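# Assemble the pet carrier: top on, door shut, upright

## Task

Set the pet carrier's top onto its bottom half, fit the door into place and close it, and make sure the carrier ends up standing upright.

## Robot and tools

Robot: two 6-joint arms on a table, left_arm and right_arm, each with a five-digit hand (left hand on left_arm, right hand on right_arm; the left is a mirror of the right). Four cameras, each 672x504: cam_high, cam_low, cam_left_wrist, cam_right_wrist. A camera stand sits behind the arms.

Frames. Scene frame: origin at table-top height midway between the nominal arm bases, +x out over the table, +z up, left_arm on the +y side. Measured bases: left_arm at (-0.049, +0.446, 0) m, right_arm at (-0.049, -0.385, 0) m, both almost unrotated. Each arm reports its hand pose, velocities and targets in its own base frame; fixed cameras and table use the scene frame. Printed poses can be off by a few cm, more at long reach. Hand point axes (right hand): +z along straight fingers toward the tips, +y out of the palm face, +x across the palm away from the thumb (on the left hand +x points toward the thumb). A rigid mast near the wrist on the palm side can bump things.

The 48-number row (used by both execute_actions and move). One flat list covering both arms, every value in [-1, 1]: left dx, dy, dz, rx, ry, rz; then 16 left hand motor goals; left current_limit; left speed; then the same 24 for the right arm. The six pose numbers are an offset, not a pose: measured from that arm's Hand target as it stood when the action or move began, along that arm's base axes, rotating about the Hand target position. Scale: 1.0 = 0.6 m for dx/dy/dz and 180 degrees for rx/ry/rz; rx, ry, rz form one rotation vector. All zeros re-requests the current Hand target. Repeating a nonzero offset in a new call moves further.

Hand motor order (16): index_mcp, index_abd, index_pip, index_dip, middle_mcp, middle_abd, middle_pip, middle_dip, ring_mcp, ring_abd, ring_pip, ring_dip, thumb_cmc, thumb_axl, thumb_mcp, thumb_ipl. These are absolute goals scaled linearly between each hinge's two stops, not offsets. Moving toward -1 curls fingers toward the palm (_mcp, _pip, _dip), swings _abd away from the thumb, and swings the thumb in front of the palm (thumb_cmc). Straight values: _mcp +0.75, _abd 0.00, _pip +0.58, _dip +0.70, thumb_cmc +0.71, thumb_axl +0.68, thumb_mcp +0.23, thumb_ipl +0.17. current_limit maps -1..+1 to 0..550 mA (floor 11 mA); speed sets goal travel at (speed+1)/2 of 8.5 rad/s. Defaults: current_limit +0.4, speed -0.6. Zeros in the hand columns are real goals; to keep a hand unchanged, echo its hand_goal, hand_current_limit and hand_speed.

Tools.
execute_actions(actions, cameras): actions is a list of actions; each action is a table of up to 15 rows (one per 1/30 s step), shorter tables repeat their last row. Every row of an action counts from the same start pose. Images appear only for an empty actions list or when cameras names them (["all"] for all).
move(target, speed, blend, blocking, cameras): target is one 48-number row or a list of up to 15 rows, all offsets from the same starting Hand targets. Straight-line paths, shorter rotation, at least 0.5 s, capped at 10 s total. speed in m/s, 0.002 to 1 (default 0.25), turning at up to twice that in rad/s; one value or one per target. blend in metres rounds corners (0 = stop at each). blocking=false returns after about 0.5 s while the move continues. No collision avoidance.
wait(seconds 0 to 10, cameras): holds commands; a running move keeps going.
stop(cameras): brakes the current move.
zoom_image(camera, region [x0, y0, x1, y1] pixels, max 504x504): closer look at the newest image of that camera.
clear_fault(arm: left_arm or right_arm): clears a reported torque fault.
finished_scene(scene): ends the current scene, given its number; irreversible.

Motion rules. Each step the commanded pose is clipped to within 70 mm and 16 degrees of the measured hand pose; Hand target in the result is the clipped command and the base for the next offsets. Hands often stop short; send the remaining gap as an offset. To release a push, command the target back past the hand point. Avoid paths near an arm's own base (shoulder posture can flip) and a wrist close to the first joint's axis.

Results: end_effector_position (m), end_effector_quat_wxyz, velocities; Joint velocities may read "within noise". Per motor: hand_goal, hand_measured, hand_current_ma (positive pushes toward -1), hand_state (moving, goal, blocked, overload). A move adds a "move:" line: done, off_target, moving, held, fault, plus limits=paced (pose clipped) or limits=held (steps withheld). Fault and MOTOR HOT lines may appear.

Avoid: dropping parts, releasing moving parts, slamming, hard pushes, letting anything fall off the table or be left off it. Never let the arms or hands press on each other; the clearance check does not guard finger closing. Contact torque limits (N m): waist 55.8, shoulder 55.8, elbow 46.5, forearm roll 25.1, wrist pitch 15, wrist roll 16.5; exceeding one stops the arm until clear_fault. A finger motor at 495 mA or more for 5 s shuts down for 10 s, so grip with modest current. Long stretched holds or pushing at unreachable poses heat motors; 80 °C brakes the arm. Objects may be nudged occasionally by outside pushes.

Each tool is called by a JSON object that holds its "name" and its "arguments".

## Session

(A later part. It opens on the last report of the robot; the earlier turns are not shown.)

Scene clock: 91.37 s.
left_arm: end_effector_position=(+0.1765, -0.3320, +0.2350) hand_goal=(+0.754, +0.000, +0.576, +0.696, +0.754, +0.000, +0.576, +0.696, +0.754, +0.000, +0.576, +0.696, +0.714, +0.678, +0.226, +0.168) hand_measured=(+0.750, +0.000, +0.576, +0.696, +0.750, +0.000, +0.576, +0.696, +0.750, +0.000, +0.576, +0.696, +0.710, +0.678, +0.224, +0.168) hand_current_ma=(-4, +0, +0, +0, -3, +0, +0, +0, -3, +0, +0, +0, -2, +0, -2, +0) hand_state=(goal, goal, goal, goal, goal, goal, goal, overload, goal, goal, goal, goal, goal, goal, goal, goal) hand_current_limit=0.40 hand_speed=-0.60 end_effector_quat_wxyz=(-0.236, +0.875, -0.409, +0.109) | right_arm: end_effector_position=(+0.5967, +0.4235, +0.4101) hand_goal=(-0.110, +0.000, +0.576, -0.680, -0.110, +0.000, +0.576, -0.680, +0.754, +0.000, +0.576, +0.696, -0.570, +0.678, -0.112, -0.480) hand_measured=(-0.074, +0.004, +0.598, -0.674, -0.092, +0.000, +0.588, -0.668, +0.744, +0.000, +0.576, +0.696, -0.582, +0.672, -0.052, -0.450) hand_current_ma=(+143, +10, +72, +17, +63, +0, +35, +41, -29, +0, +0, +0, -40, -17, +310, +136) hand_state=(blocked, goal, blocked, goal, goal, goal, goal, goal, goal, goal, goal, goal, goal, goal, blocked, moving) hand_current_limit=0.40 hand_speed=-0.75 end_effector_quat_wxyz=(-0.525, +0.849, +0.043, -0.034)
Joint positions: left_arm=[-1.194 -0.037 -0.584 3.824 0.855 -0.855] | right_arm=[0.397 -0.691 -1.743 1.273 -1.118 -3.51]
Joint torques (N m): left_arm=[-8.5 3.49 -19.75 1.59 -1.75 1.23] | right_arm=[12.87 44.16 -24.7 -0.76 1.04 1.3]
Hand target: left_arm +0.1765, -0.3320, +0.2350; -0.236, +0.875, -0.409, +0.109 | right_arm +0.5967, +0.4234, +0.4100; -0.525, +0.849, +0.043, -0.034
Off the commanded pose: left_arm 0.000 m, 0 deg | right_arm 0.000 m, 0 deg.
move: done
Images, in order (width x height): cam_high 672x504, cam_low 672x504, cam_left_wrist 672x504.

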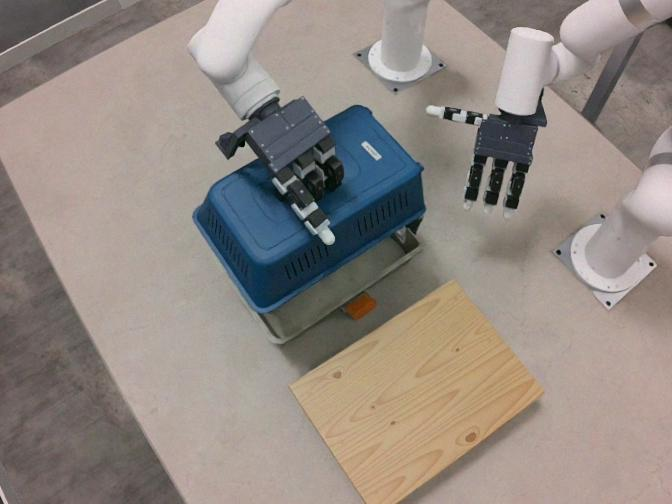

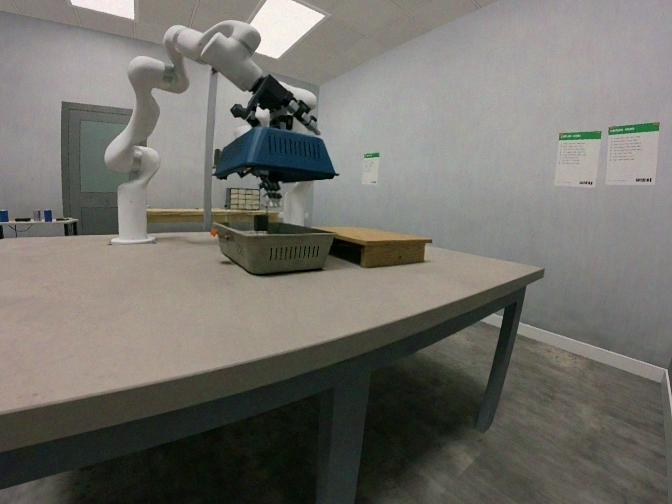

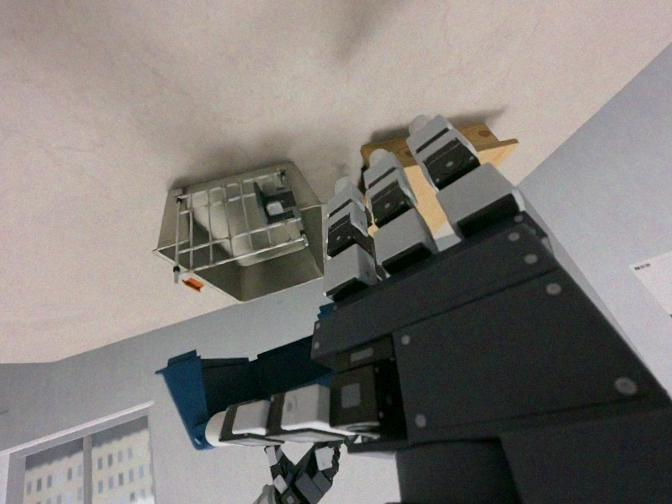

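{"name": "move", "arguments": {"target": [0,0,0,0,0,0,0.754,0,0.576,0.696,0.754,0,0.576,0.696,0.754,0,0.576,0.696,0.714,0.678,0.226,0.168,0.4,-0.6,0,0,-0.09,0,0,0,-0.11,0,0.576,-0.68,-0.11,0,0.576,-0.68,0.753,0,0.576,0.696,-0.571,0.678,-0.112,-0.481,0.4,-0.75], "speed": 0.1, "cameras": ["cam_high","cam_low","cam_left_wrist"]}}

Scene clock: 106.10 s.
left_arm: end_effector_position=(+0.1765, -0.3320, +0.2350) hand_goal=(+0.754, +0.000, +0.576, +0.696, +0.754, +0.000, +0.576, +0.696, +0.754, +0.000, +0.576, +0.696, +0.714, +0.678, +0.226, +0.168) hand_measured=(+0.750, +0.000, +0.576, +0.696, +0.750, +0.000, +0.576, +0.696, +0.750, +0.000, +0.576, +0.696, +0.710, +0.678, +0.224, +0.168) hand_current_ma=(-4, +0, +0, +0, -3, +0, +0, +0, -3, +0, +0, +0, -2, +0, -2, +0) hand_state=(goal, goal, goal, goal, goal, goal, goal, overload, goal, goal, goal, goal, goal, goal, goal, goal) hand_current_limit=0.40 hand_speed=-0.60 end_effector_quat_wxyz=(-0.236, +0.875, -0.409, +0.109) | right_arm: end_effector_position=(+0.5967, +0.4235, +0.3561) hand_goal=(-0.110, +0.000, +0.576, -0.680, -0.110, +0.000, +0.576, -0.680, +0.754, +0.000, +0.576, +0.696, -0.570, +0.678, -0.112, -0.480) hand_measured=(-0.074, +0.004, +0.598, -0.674, -0.092, +0.000, +0.588, -0.668, +0.744, +0.000, +0.576, +0.696, -0.582, +0.672, -0.054, -0.454) hand_current_ma=(+143, +10, +72, +18, +64, +0, +35, +36, -29, +0, +0, +0, -40, -17, +307, +129) hand_state=(blocked, goal, blocked, goal, goal, goal, goal, goal, goal, goal, goal, goal, goal, goal, blocked, blocked) hand_current_limit=0.40 hand_speed=-0.75 end_effector_quat_wxyz=(-0.525, +0.849, +0.043, -0.034)
Joint positions: left_arm=[-1.194 -0.037 -0.584 3.824 0.855 -0.855] | right_arm=[0.397 -0.726 -1.677 1.322 -1.091 -3.62]
Joint torques (N m): left_arm=[-7.84 5.28 -19.57 0.74 -1.74 1.3] | right_arm=[11.6 44.79 -15.42 3.22 0.96 -0.77]
Hand target: left_arm +0.1765, -0.3320, +0.2350; -0.236, +0.875, -0.409, +0.109 | right_arm +0.5967, +0.4234, +0.3560; -0.525, +0.849, +0.043, -0.034
Off the commanded pose: left_arm 0.000 m, 0 deg | right_arm 0.000 m, 0 deg.
move: done
Images, in order (width x height): cam_high 672x504, cam_low 672x504, cam_left_wrist 672x504.

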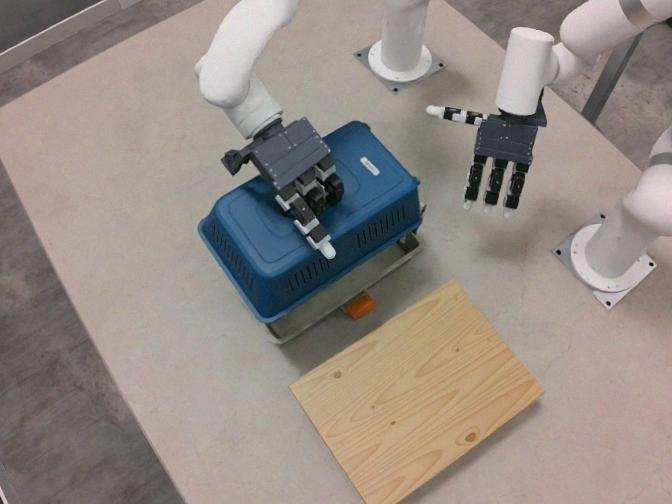

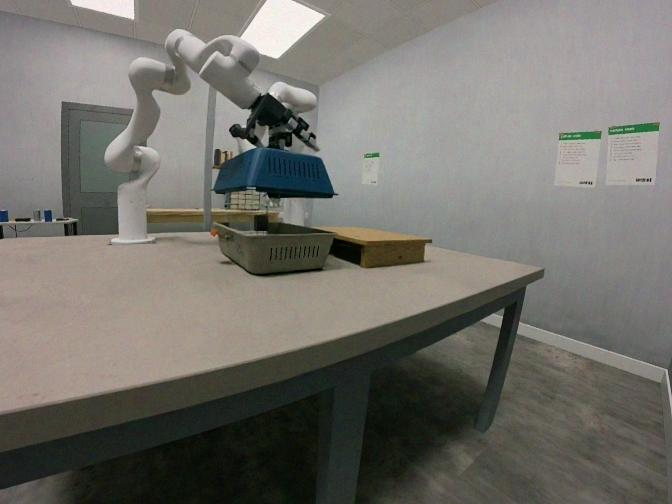

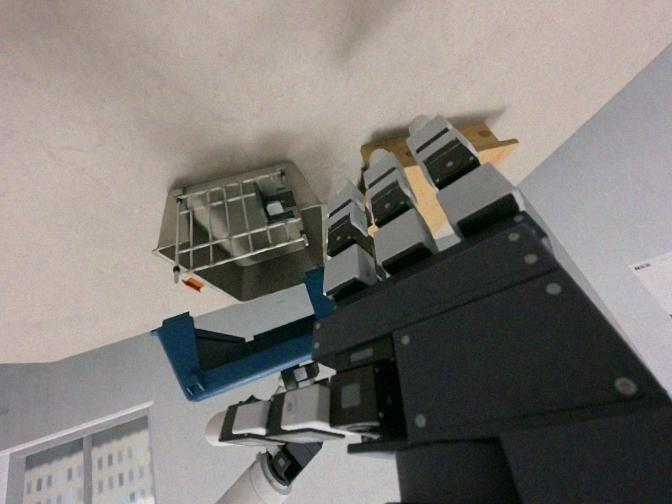

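{"name": "zoom_image", "arguments": {"camera": "cam_low", "region": [200, 120, 370, 290]}}

{"name": "zoom_image", "arguments": {"camera": "cam_high", "region": [180, 110, 440, 370]}}

{"name": "zoom_image", "arguments": {"camera": "cam_left_wrist", "region": [120, 140, 360, 420]}}

Scaled by 2.965 from the camera's 672x504 image, which has a finer 960x720 frame.

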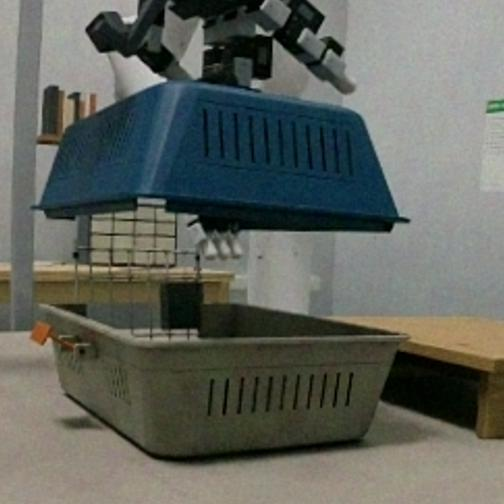

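Scaled by 1.938 from the camera's 672x504 image, which has a finer 960x720 frame.

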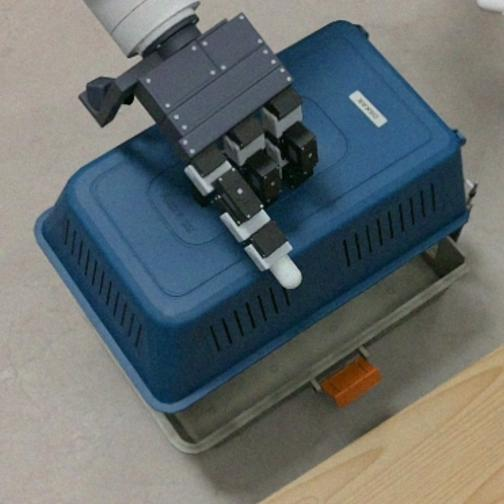

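Scaled by 1.800 from the camera's 672x504 image, which has a finer 960x720 frame.

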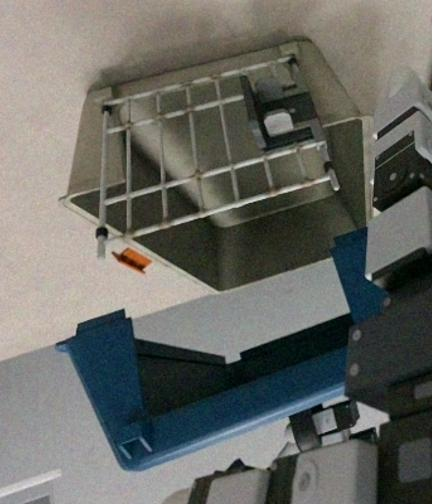

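{"name": "zoom_image", "arguments": {"camera": "cam_low", "region": [205, 175, 285, 255]}}

{"name": "zoom_image", "arguments": {"camera": "cam_low", "region": [270, 175, 350, 255]}}

Scaled by 6.300 from the camera's 672x504 image, which has a finer 960x720 frame.

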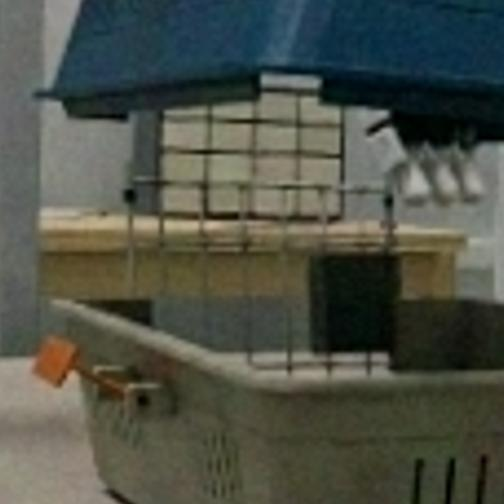

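Scaled by 6.300 from the camera's 672x504 image, which has a finer 960x720 frame.

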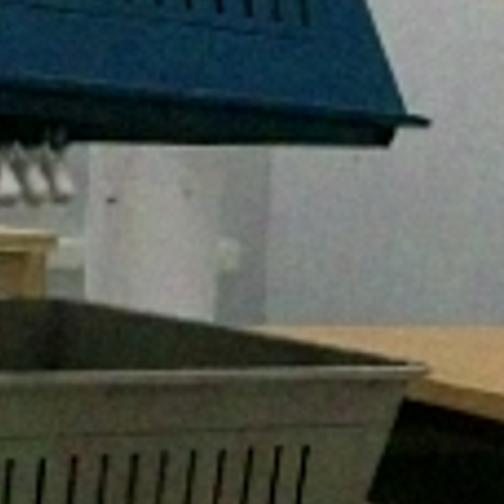

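{"name": "move", "arguments": {"target": [0,0,0,0,0,0,0.754,0,0.576,0.696,0.754,0,0.576,0.696,0.754,0,0.576,0.696,0.714,0.678,0.226,0.168,0.4,-0.6,0,0,-0.0367,0,0,0,-0.11,0,0.576,-0.68,-0.11,0,0.576,-0.68,0.753,0,0.576,0.696,-0.571,0.678,-0.112,-0.481,0.4,-0.75], "speed": 0.08, "cameras": ["cam_high","cam_low","cam_left_wrist"]}}

{"name": "zoom_image", "arguments": {"camera": "cam_low", "region": [200, 120, 370, 290]}}

{"name": "zoom_image", "arguments": {"camera": "cam_high", "region": [180, 110, 440, 370]}}

{"name": "zoom_image", "arguments": {"camera": "cam_left_wrist", "region": [120, 140, 360, 420]}}

Scene clock: 117.67 s.
left_arm: end_effector_position=(+0.1765, -0.3320, +0.2350) hand_goal=(+0.754, +0.000, +0.576, +0.696, +0.754, +0.000, +0.576, +0.696, +0.754, +0.000, +0.576, +0.696, +0.714, +0.678, +0.226, +0.168) hand_measured=(+0.750, +0.000, +0.576, +0.696, +0.750, +0.000, +0.576, +0.696, +0.750, +0.000, +0.576, +0.696, +0.710, +0.678, +0.224, +0.168) hand_current_ma=(-4, +0, +0, +0, -3, +0, +0, +0, -3, +0, +0, +0, -2, +0, -2, +0) hand_state=(goal, goal, goal, goal, goal, goal, goal, overload, goal, goal, goal, goal, goal, goal, goal, goal) hand_current_limit=0.40 hand_speed=-0.60 end_effector_quat_wxyz=(-0.236, +0.875, -0.409, +0.109) | right_arm: end_effector_position=(+0.5967, +0.4235, +0.3340) hand_goal=(-0.110, +0.000, +0.576, -0.680, -0.110, +0.000, +0.576, -0.680, +0.754, +0.000, +0.576, +0.696, -0.570, +0.678, -0.112, -0.480) hand_measured=(-0.074, +0.004, +0.598, -0.674, -0.092, +0.000, +0.588, -0.668, +0.744, +0.000, +0.576, +0.696, -0.582, +0.672, -0.054, -0.454) hand_current_ma=(+143, +10, +72, +18, +64, +0, +35, +36, -29, +0, +0, +0, -40, -17, +307, +129) hand_state=(blocked, goal, blocked, goal, goal, goal, goal, goal, goal, goal, goal, goal, goal, goal, blocked, blocked) hand_current_limit=0.40 hand_speed=-0.75 end_effector_quat_wxyz=(-0.525, +0.849, +0.043, -0.034)
Joint positions: left_arm=[-1.194 -0.037 -0.584 3.824 0.855 -0.855] | right_arm=[0.397 -0.745 -1.655 1.342 -1.081 -3.664]
Joint torques (N m): left_arm=[-6.94 4.21 -19.77 1.34 -1.74 1.26] | right_arm=[0.73 46.28 -14.93 2.72 1.08 -0.86]
Hand target: left_arm +0.1765, -0.3320, +0.2350; -0.236, +0.875, -0.409, +0.109 | right_arm +0.5967, +0.4234, +0.3340; -0.525, +0.849, +0.043, -0.034
Off the commanded pose: left_arm 0.000 m, 0 deg | right_arm 0.000 m, 0 deg.
move: done
Images, in order (width x height): cam_high 672x504, cam_low 672x504, cam_left_wrist 672x504.

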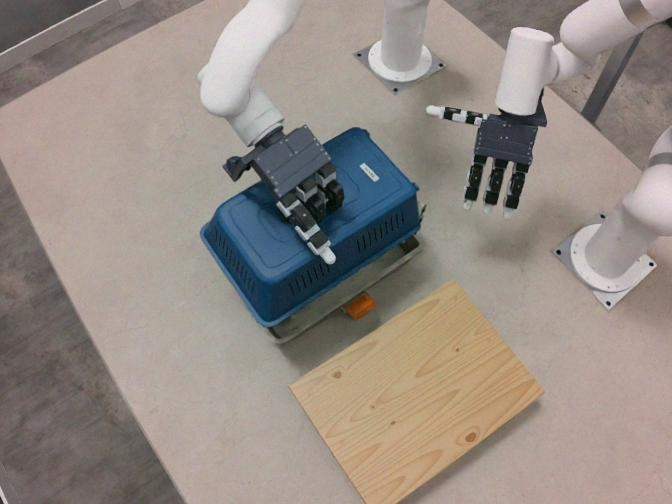

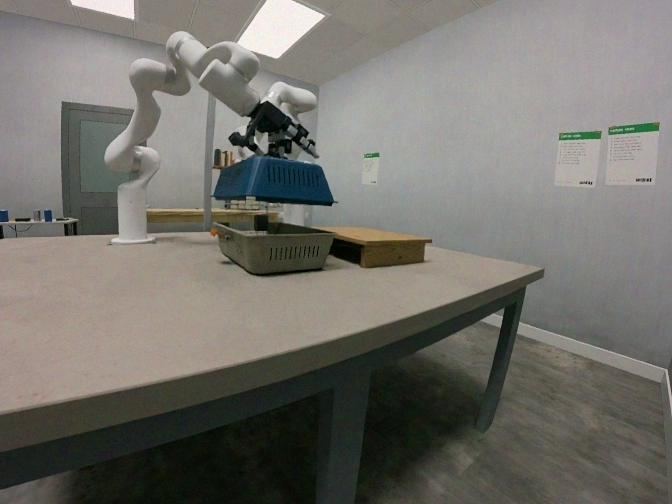

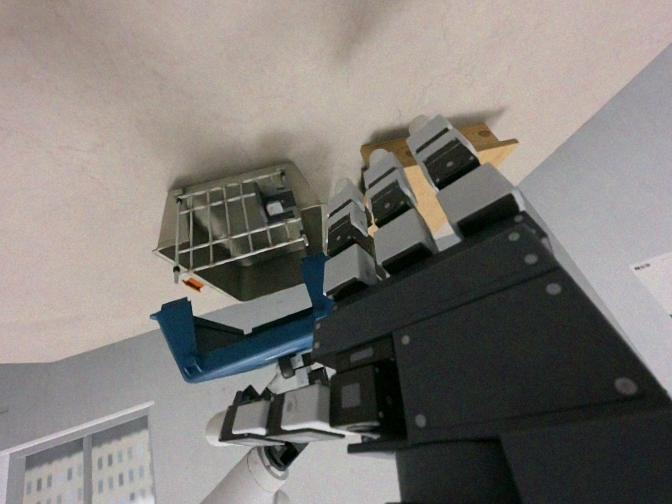

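Scaled by 2.965 from the camera's 672x504 image, which has a finer 960x720 frame.

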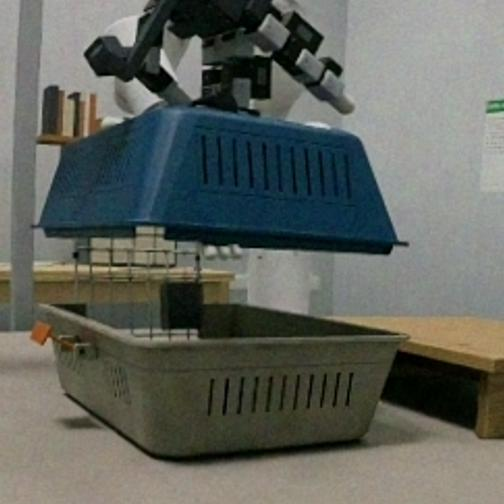

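Scaled by 1.938 from the camera's 672x504 image, which has a finer 960x720 frame.

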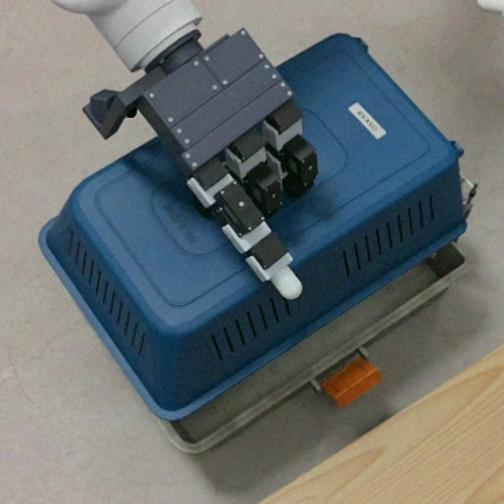

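Scaled by 1.800 from the camera's 672x504 image, which has a finer 960x720 frame.

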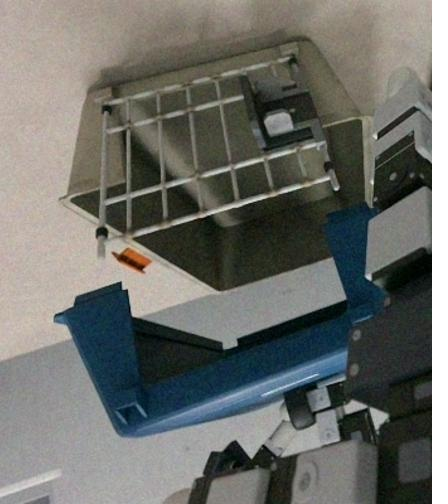

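{"name": "move", "arguments": {"target": [0,0,0,0,0,0,0.754,0,0.576,0.696,0.754,0,0.576,0.696,0.754,0,0.576,0.696,0.714,0.678,0.226,0.168,0.4,-0.6,0,0,-0.05,0,0,0,-0.11,0,0.576,-0.68,-0.11,0,0.576,-0.68,0.753,0,0.576,0.696,-0.571,0.678,-0.112,-0.481,0.4,-0.75], "speed": 0.06, "cameras": ["cam_high","cam_low","cam_left_wrist"]}}

{"name": "zoom_image", "arguments": {"camera": "cam_low", "region": [200, 120, 370, 290]}}

{"name": "zoom_image", "arguments": {"camera": "cam_high", "region": [180, 110, 440, 370]}}

{"name": "zoom_image", "arguments": {"camera": "cam_left_wrist", "region": [120, 140, 360, 420]}}

Scene clock: 125.00 s.
left_arm: end_effector_position=(+0.1765, -0.3320, +0.2350) hand_goal=(+0.754, +0.000, +0.576, +0.696, +0.754, +0.000, +0.576, +0.696, +0.754, +0.000, +0.576, +0.696, +0.714, +0.678, +0.226, +0.168) hand_measured=(+0.750, +0.000, +0.576, +0.696, +0.750, +0.000, +0.576, +0.696, +0.750, +0.000, +0.576, +0.696, +0.710, +0.678, +0.224, +0.168) hand_current_ma=(-4, +0, +0, +0, -3, +0, +0, +0, -3, +0, +0, +0, -2, +0, -2, +0) hand_state=(goal, goal, goal, goal, goal, goal, goal, overload, goal, goal, goal, goal, goal, goal, goal, goal) hand_current_limit=0.40 hand_speed=-0.60 end_effector_quat_wxyz=(-0.236, +0.875, -0.409, +0.109) | right_arm: end_effector_position=(+0.5967, +0.4235, +0.3040) hand_goal=(-0.110, +0.000, +0.576, -0.680, -0.110, +0.000, +0.576, -0.680, +0.754, +0.000, +0.576, +0.696, -0.570, +0.678, -0.112, -0.480) hand_measured=(-0.074, +0.004, +0.598, -0.674, -0.092, +0.000, +0.588, -0.668, +0.744, +0.000, +0.576, +0.696, -0.582, +0.672, -0.054, -0.454) hand_current_ma=(+143, +10, +72, +18, +64, +0, +35, +36, -29, +0, +0, +0, -40, -17, +307, +129) hand_state=(blocked, goal, blocked, goal, goal, goal, goal, goal, goal, goal, goal, goal, goal, goal, blocked, blocked) hand_current_limit=0.40 hand_speed=-0.75 end_effector_quat_wxyz=(-0.525, +0.849, +0.043, -0.034)
Joint positions: left_arm=[-1.194 -0.037 -0.584 3.824 0.855 -0.855] | right_arm=[0.397 -0.773 -1.631 1.37 -1.07 -3.722]
Joint torques (N m): left_arm=[-9.13 4.71 -19.67 1.04 -1.69 1.23] | right_arm=[-7.9 44.67 -14.68 3.43 0.91 -0.87]
Hand target: left_arm +0.1765, -0.3320, +0.2350; -0.236, +0.875, -0.409, +0.109 | right_arm +0.5967, +0.4234, +0.3040; -0.525, +0.849, +0.043, -0.034
Off the commanded pose: left_arm 0.000 m, 0 deg | right_arm 0.000 m, 0 deg.
move: done
Images, in order (width x height): cam_high 672x504, cam_low 672x504, cam_left_wrist 672x504.

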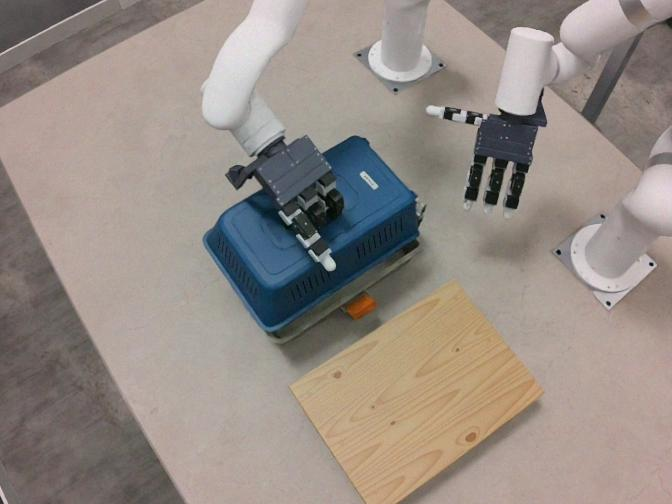

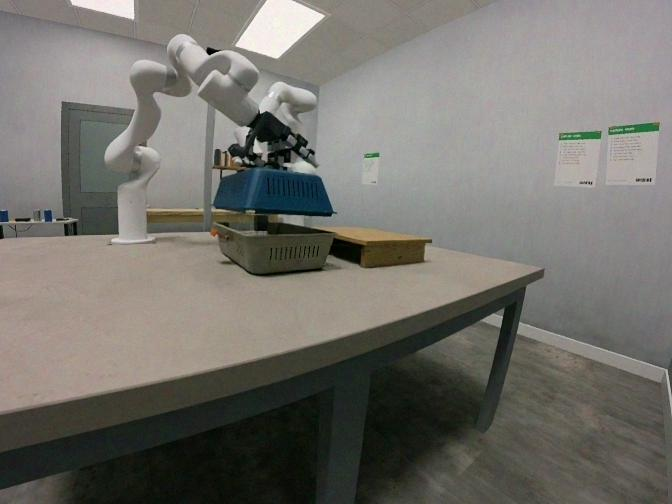

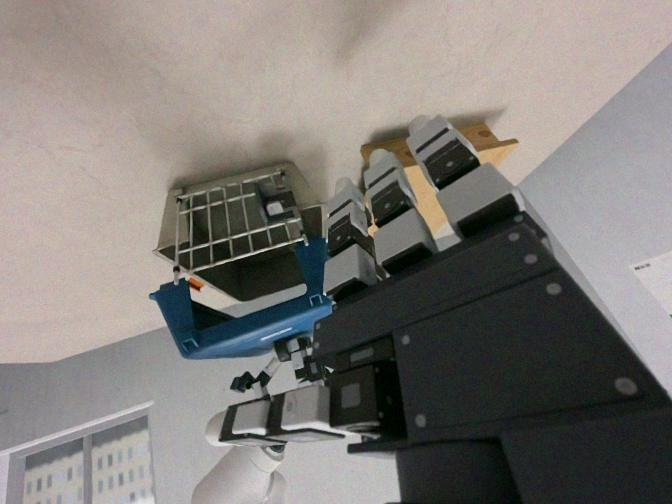

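Scaled by 2.965 from the camera's 672x504 image, which has a finer 960x720 frame.

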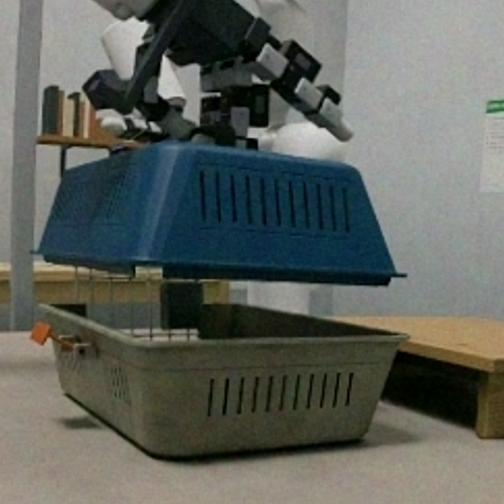

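Scaled by 1.938 from the camera's 672x504 image, which has a finer 960x720 frame.

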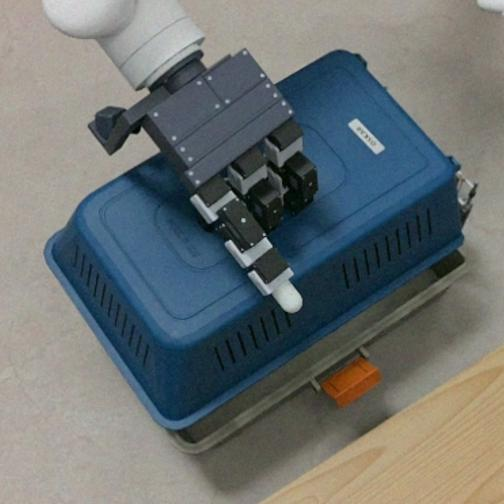

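Scaled by 1.800 from the camera's 672x504 image, which has a finer 960x720 frame.

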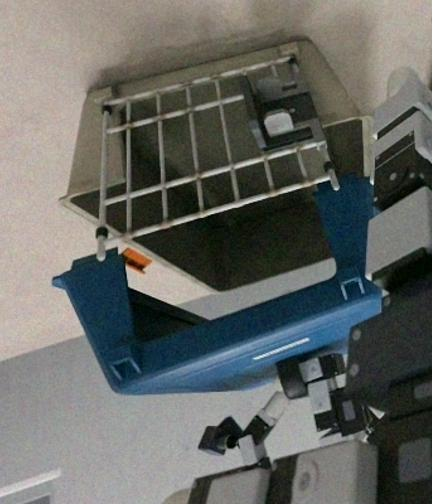

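{"name": "move", "arguments": {"target": [0,0,0,0,0,0,0.754,0,0.576,0.696,0.754,0,0.576,0.696,0.754,0,0.576,0.696,0.714,0.678,0.226,0.168,0.4,-0.6,0,0,-0.05,0,0,0,-0.11,0,0.576,-0.68,-0.11,0,0.576,-0.68,0.753,0,0.576,0.696,-0.571,0.678,-0.112,-0.481,0.4,-0.75], "speed": 0.06, "cameras": ["cam_high","cam_low","cam_left_wrist"]}}

{"name": "zoom_image", "arguments": {"camera": "cam_low", "region": [205, 175, 285, 255]}}

{"name": "zoom_image", "arguments": {"camera": "cam_low", "region": [270, 175, 350, 255]}}

{"name": "zoom_image", "arguments": {"camera": "cam_high", "region": [180, 110, 440, 370]}}

{"name": "zoom_image", "arguments": {"camera": "cam_left_wrist", "region": [120, 140, 360, 420]}}

Scene clock: 131.73 s.
left_arm: end_effector_position=(+0.1765, -0.3320, +0.2350) hand_goal=(+0.754, +0.000, +0.576, +0.696, +0.754, +0.000, +0.576, +0.696, +0.754, +0.000, +0.576, +0.696, +0.714, +0.678, +0.226, +0.168) hand_measured=(+0.750, +0.000, +0.576, +0.696, +0.750, +0.000, +0.576, +0.696, +0.750, +0.000, +0.576, +0.696, +0.710, +0.678, +0.224, +0.168) hand_current_ma=(-4, +0, +0, +0, -3, +0, +0, +0, -3, +0, +0, +0, -2, +0, -2, +0) hand_state=(goal, goal, goal, goal, goal, goal, goal, overload, goal, goal, goal, goal, goal, goal, goal, goal) hand_current_limit=0.40 hand_speed=-0.60 end_effector_quat_wxyz=(-0.236, +0.875, -0.409, +0.109) | right_arm: end_effector_position=(+0.5967, +0.4234, +0.2740) hand_goal=(-0.110, +0.000, +0.576, -0.680, -0.110, +0.000, +0.576, -0.680, +0.754, +0.000, +0.576, +0.696, -0.570, +0.678, -0.112, -0.480) hand_measured=(-0.074, +0.004, +0.598, -0.674, -0.092, +0.000, +0.588, -0.668, +0.744, +0.000, +0.576, +0.696, -0.582, +0.672, -0.054, -0.454) hand_current_ma=(+143, +10, +72, +18, +64, +0, +35, +36, -29, +0, +0, +0, -40, -17, +307, +129) hand_state=(blocked, goal, blocked, goal, goal, goal, goal, goal, goal, goal, goal, goal, goal, goal, blocked, blocked) hand_current_limit=0.40 hand_speed=-0.75 end_effector_quat_wxyz=(-0.525, +0.849, +0.043, -0.034)
Joint positions: left_arm=[-1.194 -0.037 -0.584 3.824 0.855 -0.855] | right_arm=[0.397 -0.806 -1.613 1.398 -1.061 -3.779]
Joint torques (N m): left_arm=[-8.86 5.33 -19.44 1.02 -1.68 1.26] | right_arm=[-7.59 46.32 -14.71 3.1 0.96 -0.96]
Hand target: left_arm +0.1765, -0.3320, +0.2350; -0.236, +0.875, -0.409, +0.109 | right_arm +0.5967, +0.4234, +0.2740; -0.525, +0.849, +0.043, -0.034
Off the commanded pose: left_arm 0.000 m, 0 deg | right_arm 0.000 m, 0 deg.
move: done
Images, in order (width x height): cam_high 672x504, cam_low 672x504, cam_left_wrist 672x504.

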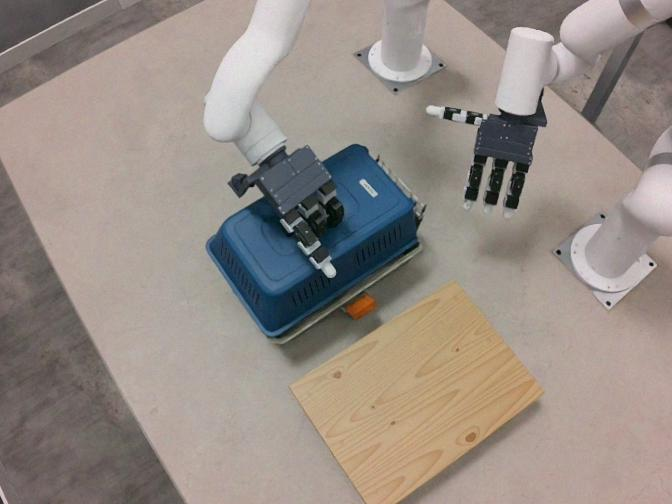

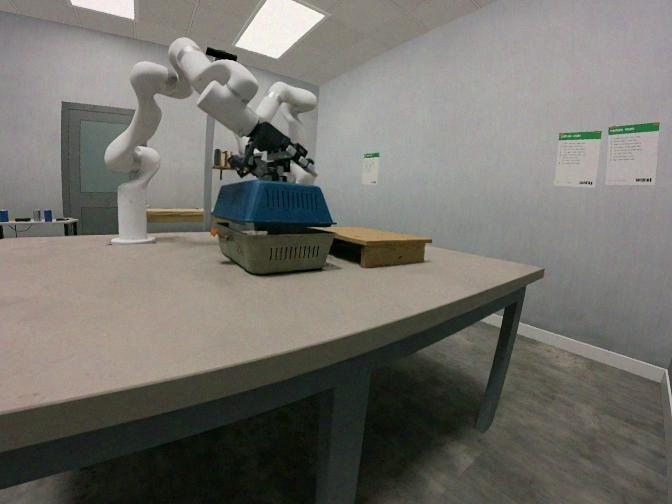

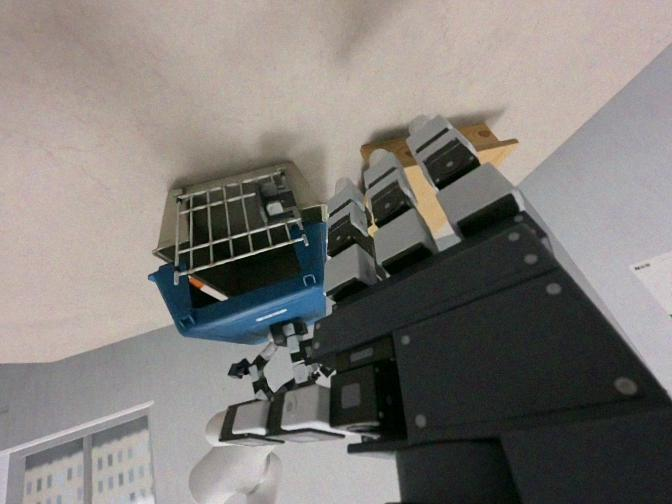

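Scaled by 6.300 from the camera's 672x504 image, which has a finer 960x720 frame.

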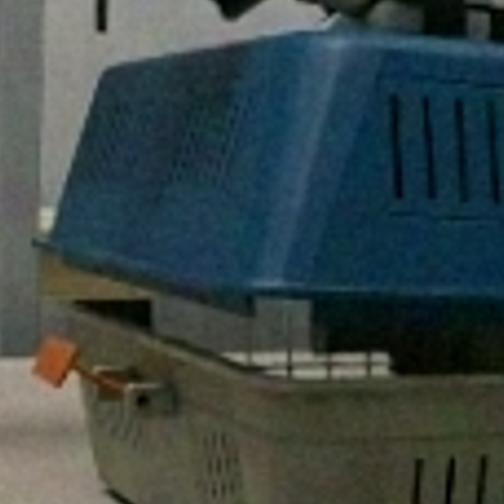

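Scaled by 6.300 from the camera's 672x504 image, which has a finer 960x720 frame.

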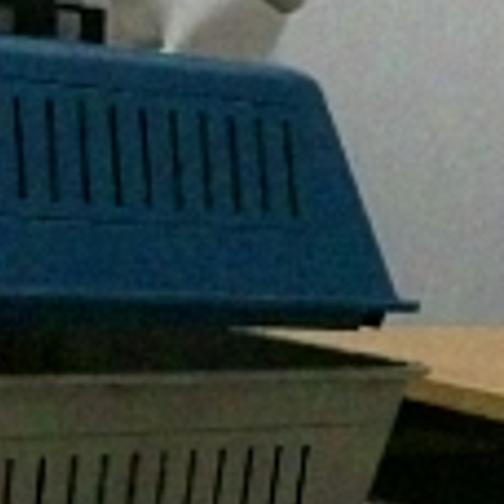

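Scaled by 1.938 from the camera's 672x504 image, which has a finer 960x720 frame.

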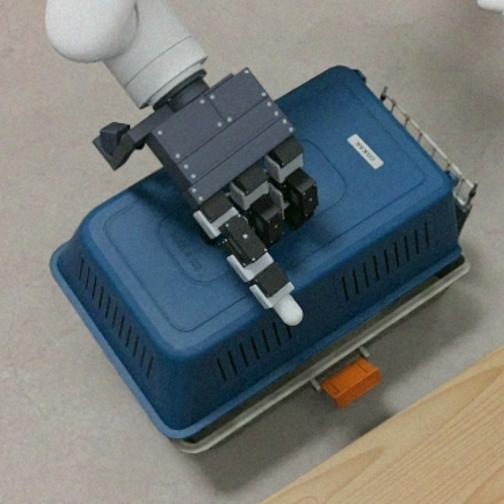

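Scaled by 1.800 from the camera's 672x504 image, which has a finer 960x720 frame.

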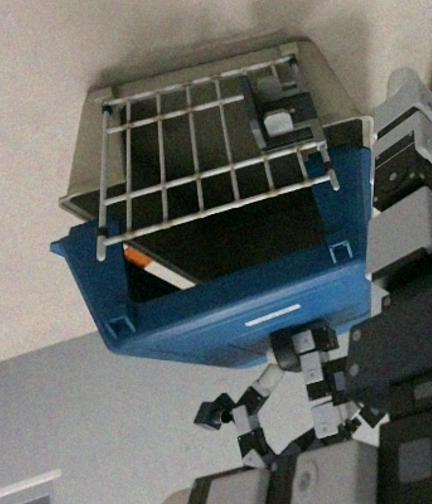

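{"name": "zoom_image", "arguments": {"camera": "cam_high", "region": [200, 220, 300, 350]}}

{"name": "zoom_image", "arguments": {"camera": "cam_high", "region": [340, 140, 440, 270]}}

Scaled by 3.877 from the camera's 672x504 image, which has a finer 960x720 frame.

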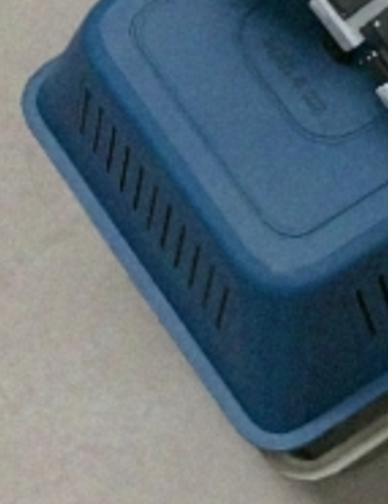

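Scaled by 3.877 from the camera's 672x504 image, which has a finer 960x720 frame.

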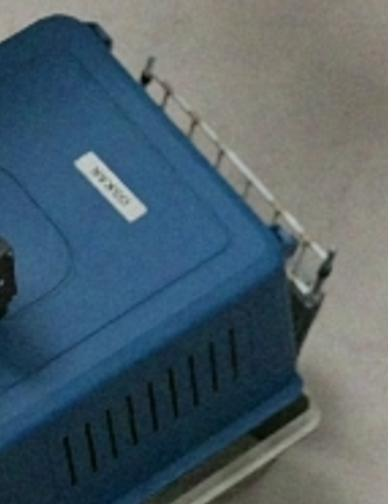

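{"name": "zoom_image", "arguments": {"camera": "cam_high", "region": [265, 285, 325, 350]}}

{"name": "zoom_image", "arguments": {"camera": "cam_high", "region": [370, 225, 430, 290]}}

Scaled by 7.754 from the camera's 672x504 image, which has a finer 960x720 frame.

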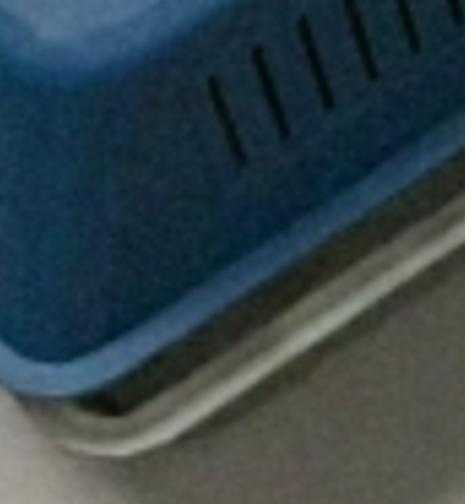

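Scaled by 7.754 from the camera's 672x504 image, which has a finer 960x720 frame.

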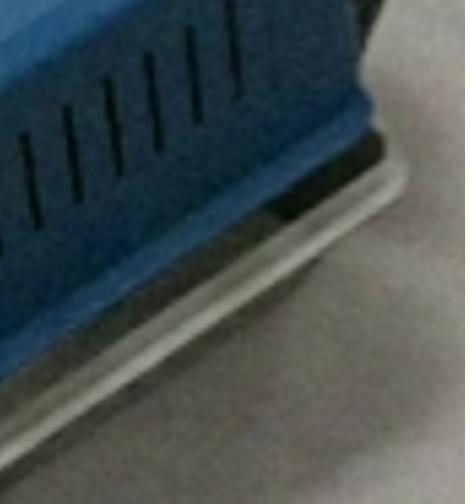

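{"name": "move", "arguments": {"target": [0,0,0,0,0,0,0.754,0,0.576,0.696,0.754,0,0.576,0.696,0.754,0,0.576,0.696,0.714,0.678,0.226,0.168,0.4,-0.6,-0.0017,0.0092,-0.0167,0,0,0,-0.11,0,0.576,-0.68,-0.11,0,0.576,-0.68,0.753,0,0.576,0.696,-0.571,0.678,-0.112,-0.481,0.4,-0.75], "speed": 0.05, "cameras": ["cam_high","cam_low","cam_left_wrist"]}}

{"name": "zoom_image", "arguments": {"camera": "cam_low", "region": [205, 175, 285, 255]}}

{"name": "zoom_image", "arguments": {"camera": "cam_low", "region": [270, 175, 350, 255]}}

{"name": "zoom_image", "arguments": {"camera": "cam_high", "region": [265, 285, 325, 350]}}

{"name": "zoom_image", "arguments": {"camera": "cam_high", "region": [370, 225, 430, 290]}}

{"name": "zoom_image", "arguments": {"camera": "cam_left_wrist", "region": [120, 140, 360, 420]}}

Scene clock: 163.57 s.
left_arm: end_effector_position=(+0.1765, -0.3320, +0.2350) hand_goal=(+0.754, +0.000, +0.576, +0.696, +0.754, +0.000, +0.576, +0.696, +0.754, +0.000, +0.576, +0.696, +0.714, +0.678, +0.226, +0.168) hand_measured=(+0.750, +0.000, +0.576, +0.696, +0.750, +0.000, +0.576, +0.696, +0.750, +0.000, +0.576, +0.696, +0.710, +0.678, +0.224, +0.168) hand_current_ma=(-4, +0, +0, +0, -3, +0, +0, +0, -3, +0, +0, +0, -2, +0, -2, +0) hand_state=(goal, goal, goal, goal, goal, goal, goal, overload, goal, goal, goal, goal, goal, goal, goal, goal) hand_current_limit=0.40 hand_speed=-0.60 end_effector_quat_wxyz=(-0.236, +0.875, -0.409, +0.109) | right_arm: end_effector_position=(+0.5957, +0.4289, +0.2640) hand_goal=(-0.110, +0.000, +0.576, -0.680, -0.110, +0.000, +0.576, -0.680, +0.754, +0.000, +0.576, +0.696, -0.570, +0.678, -0.112, -0.480) hand_measured=(-0.074, +0.004, +0.598, -0.674, -0.092, +0.000, +0.588, -0.668, +0.744, +0.000, +0.576, +0.696, -0.582, +0.672, -0.054, -0.454) hand_current_ma=(+143, +10, +72, +18, +64, +0, +35, +36, -29, +0, +0, +0, -40, -17, +307, +129) hand_state=(blocked, goal, blocked, goal, goal, goal, goal, goal, goal, goal, goal, goal, goal, goal, blocked, blocked) hand_current_limit=0.40 hand_speed=-0.75 end_effector_quat_wxyz=(-0.525, +0.849, +0.043, -0.034)
Joint positions: left_arm=[-1.194 -0.037 -0.584 3.824 0.855 -0.855] | right_arm=[0.405 -0.82 -1.613 1.41 -1.053 -3.794]
Joint torques (N m): left_arm=[-6.78 5.47 -19.39 0.93 -1.63 1.28] | right_arm=[13.17 46.79 -24.79 3.56 0.87 -0.84]
Hand target: left_arm +0.1765, -0.3320, +0.2350; -0.236, +0.875, -0.409, +0.109 | right_arm +0.5957, +0.4290, +0.2640; -0.525, +0.849, +0.043, -0.034
Off the commanded pose: left_arm 0.000 m, 0 deg | right_arm 0.000 m, 0 deg.
move: done
Images, in order (width x height): cam_high 672x504, cam_low 672x504, cam_left_wrist 672x504.

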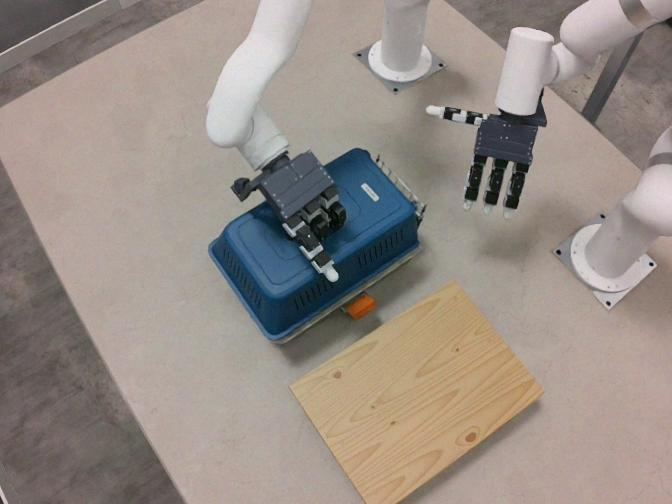

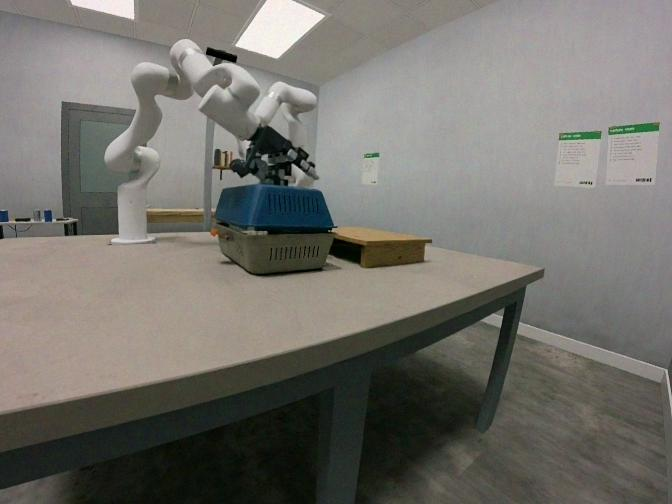

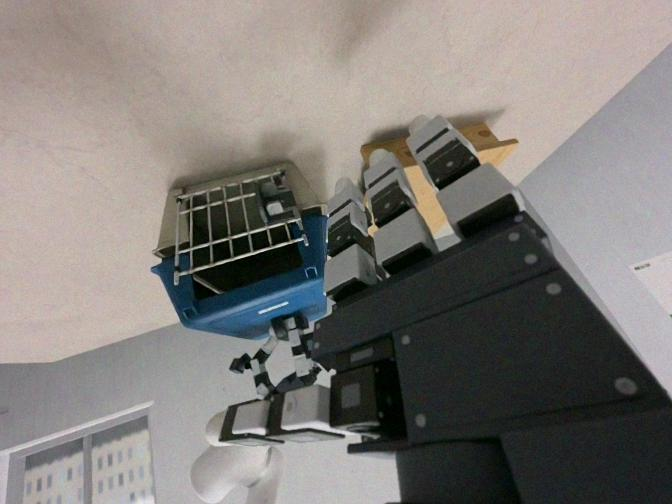

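Scaled by 6.300 from the camera's 672x504 image, which has a finer 960x720 frame.

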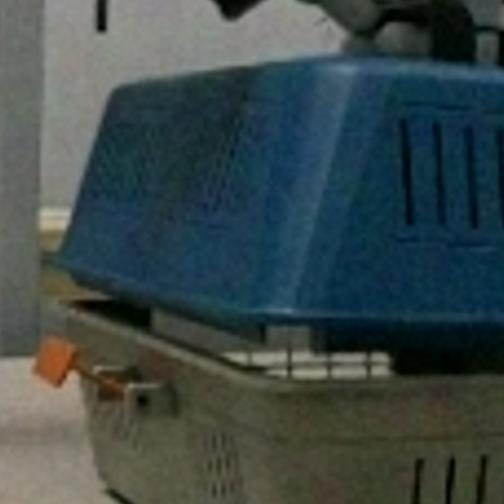

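Scaled by 6.300 from the camera's 672x504 image, which has a finer 960x720 frame.

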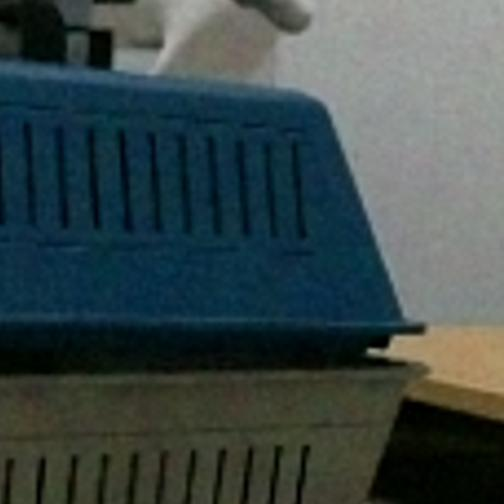

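Scaled by 7.754 from the camera's 672x504 image, which has a finer 960x720 frame.

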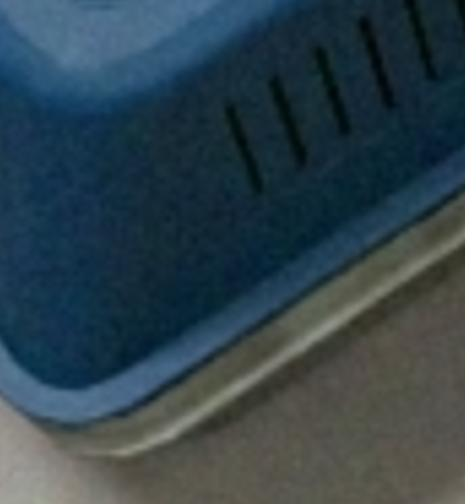

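Scaled by 7.754 from the camera's 672x504 image, which has a finer 960x720 frame.

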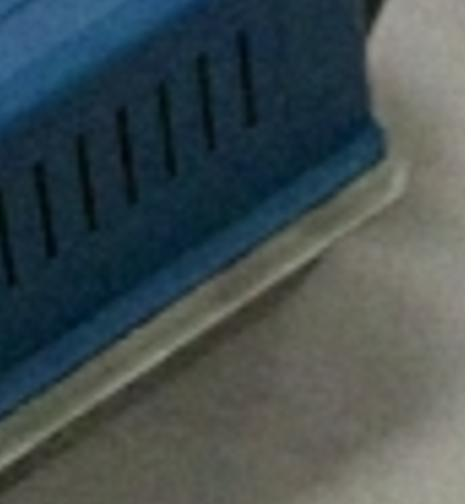

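Scaled by 1.800 from the camera's 672x504 image, which has a finer 960x720 frame.

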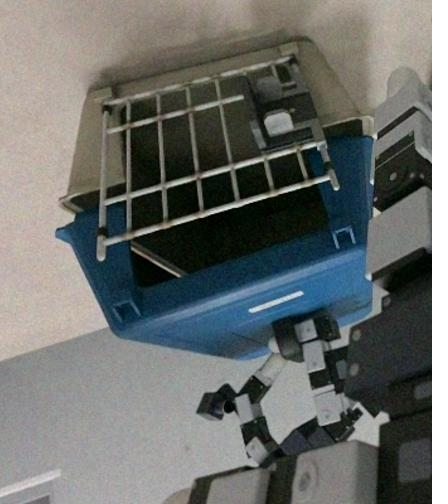

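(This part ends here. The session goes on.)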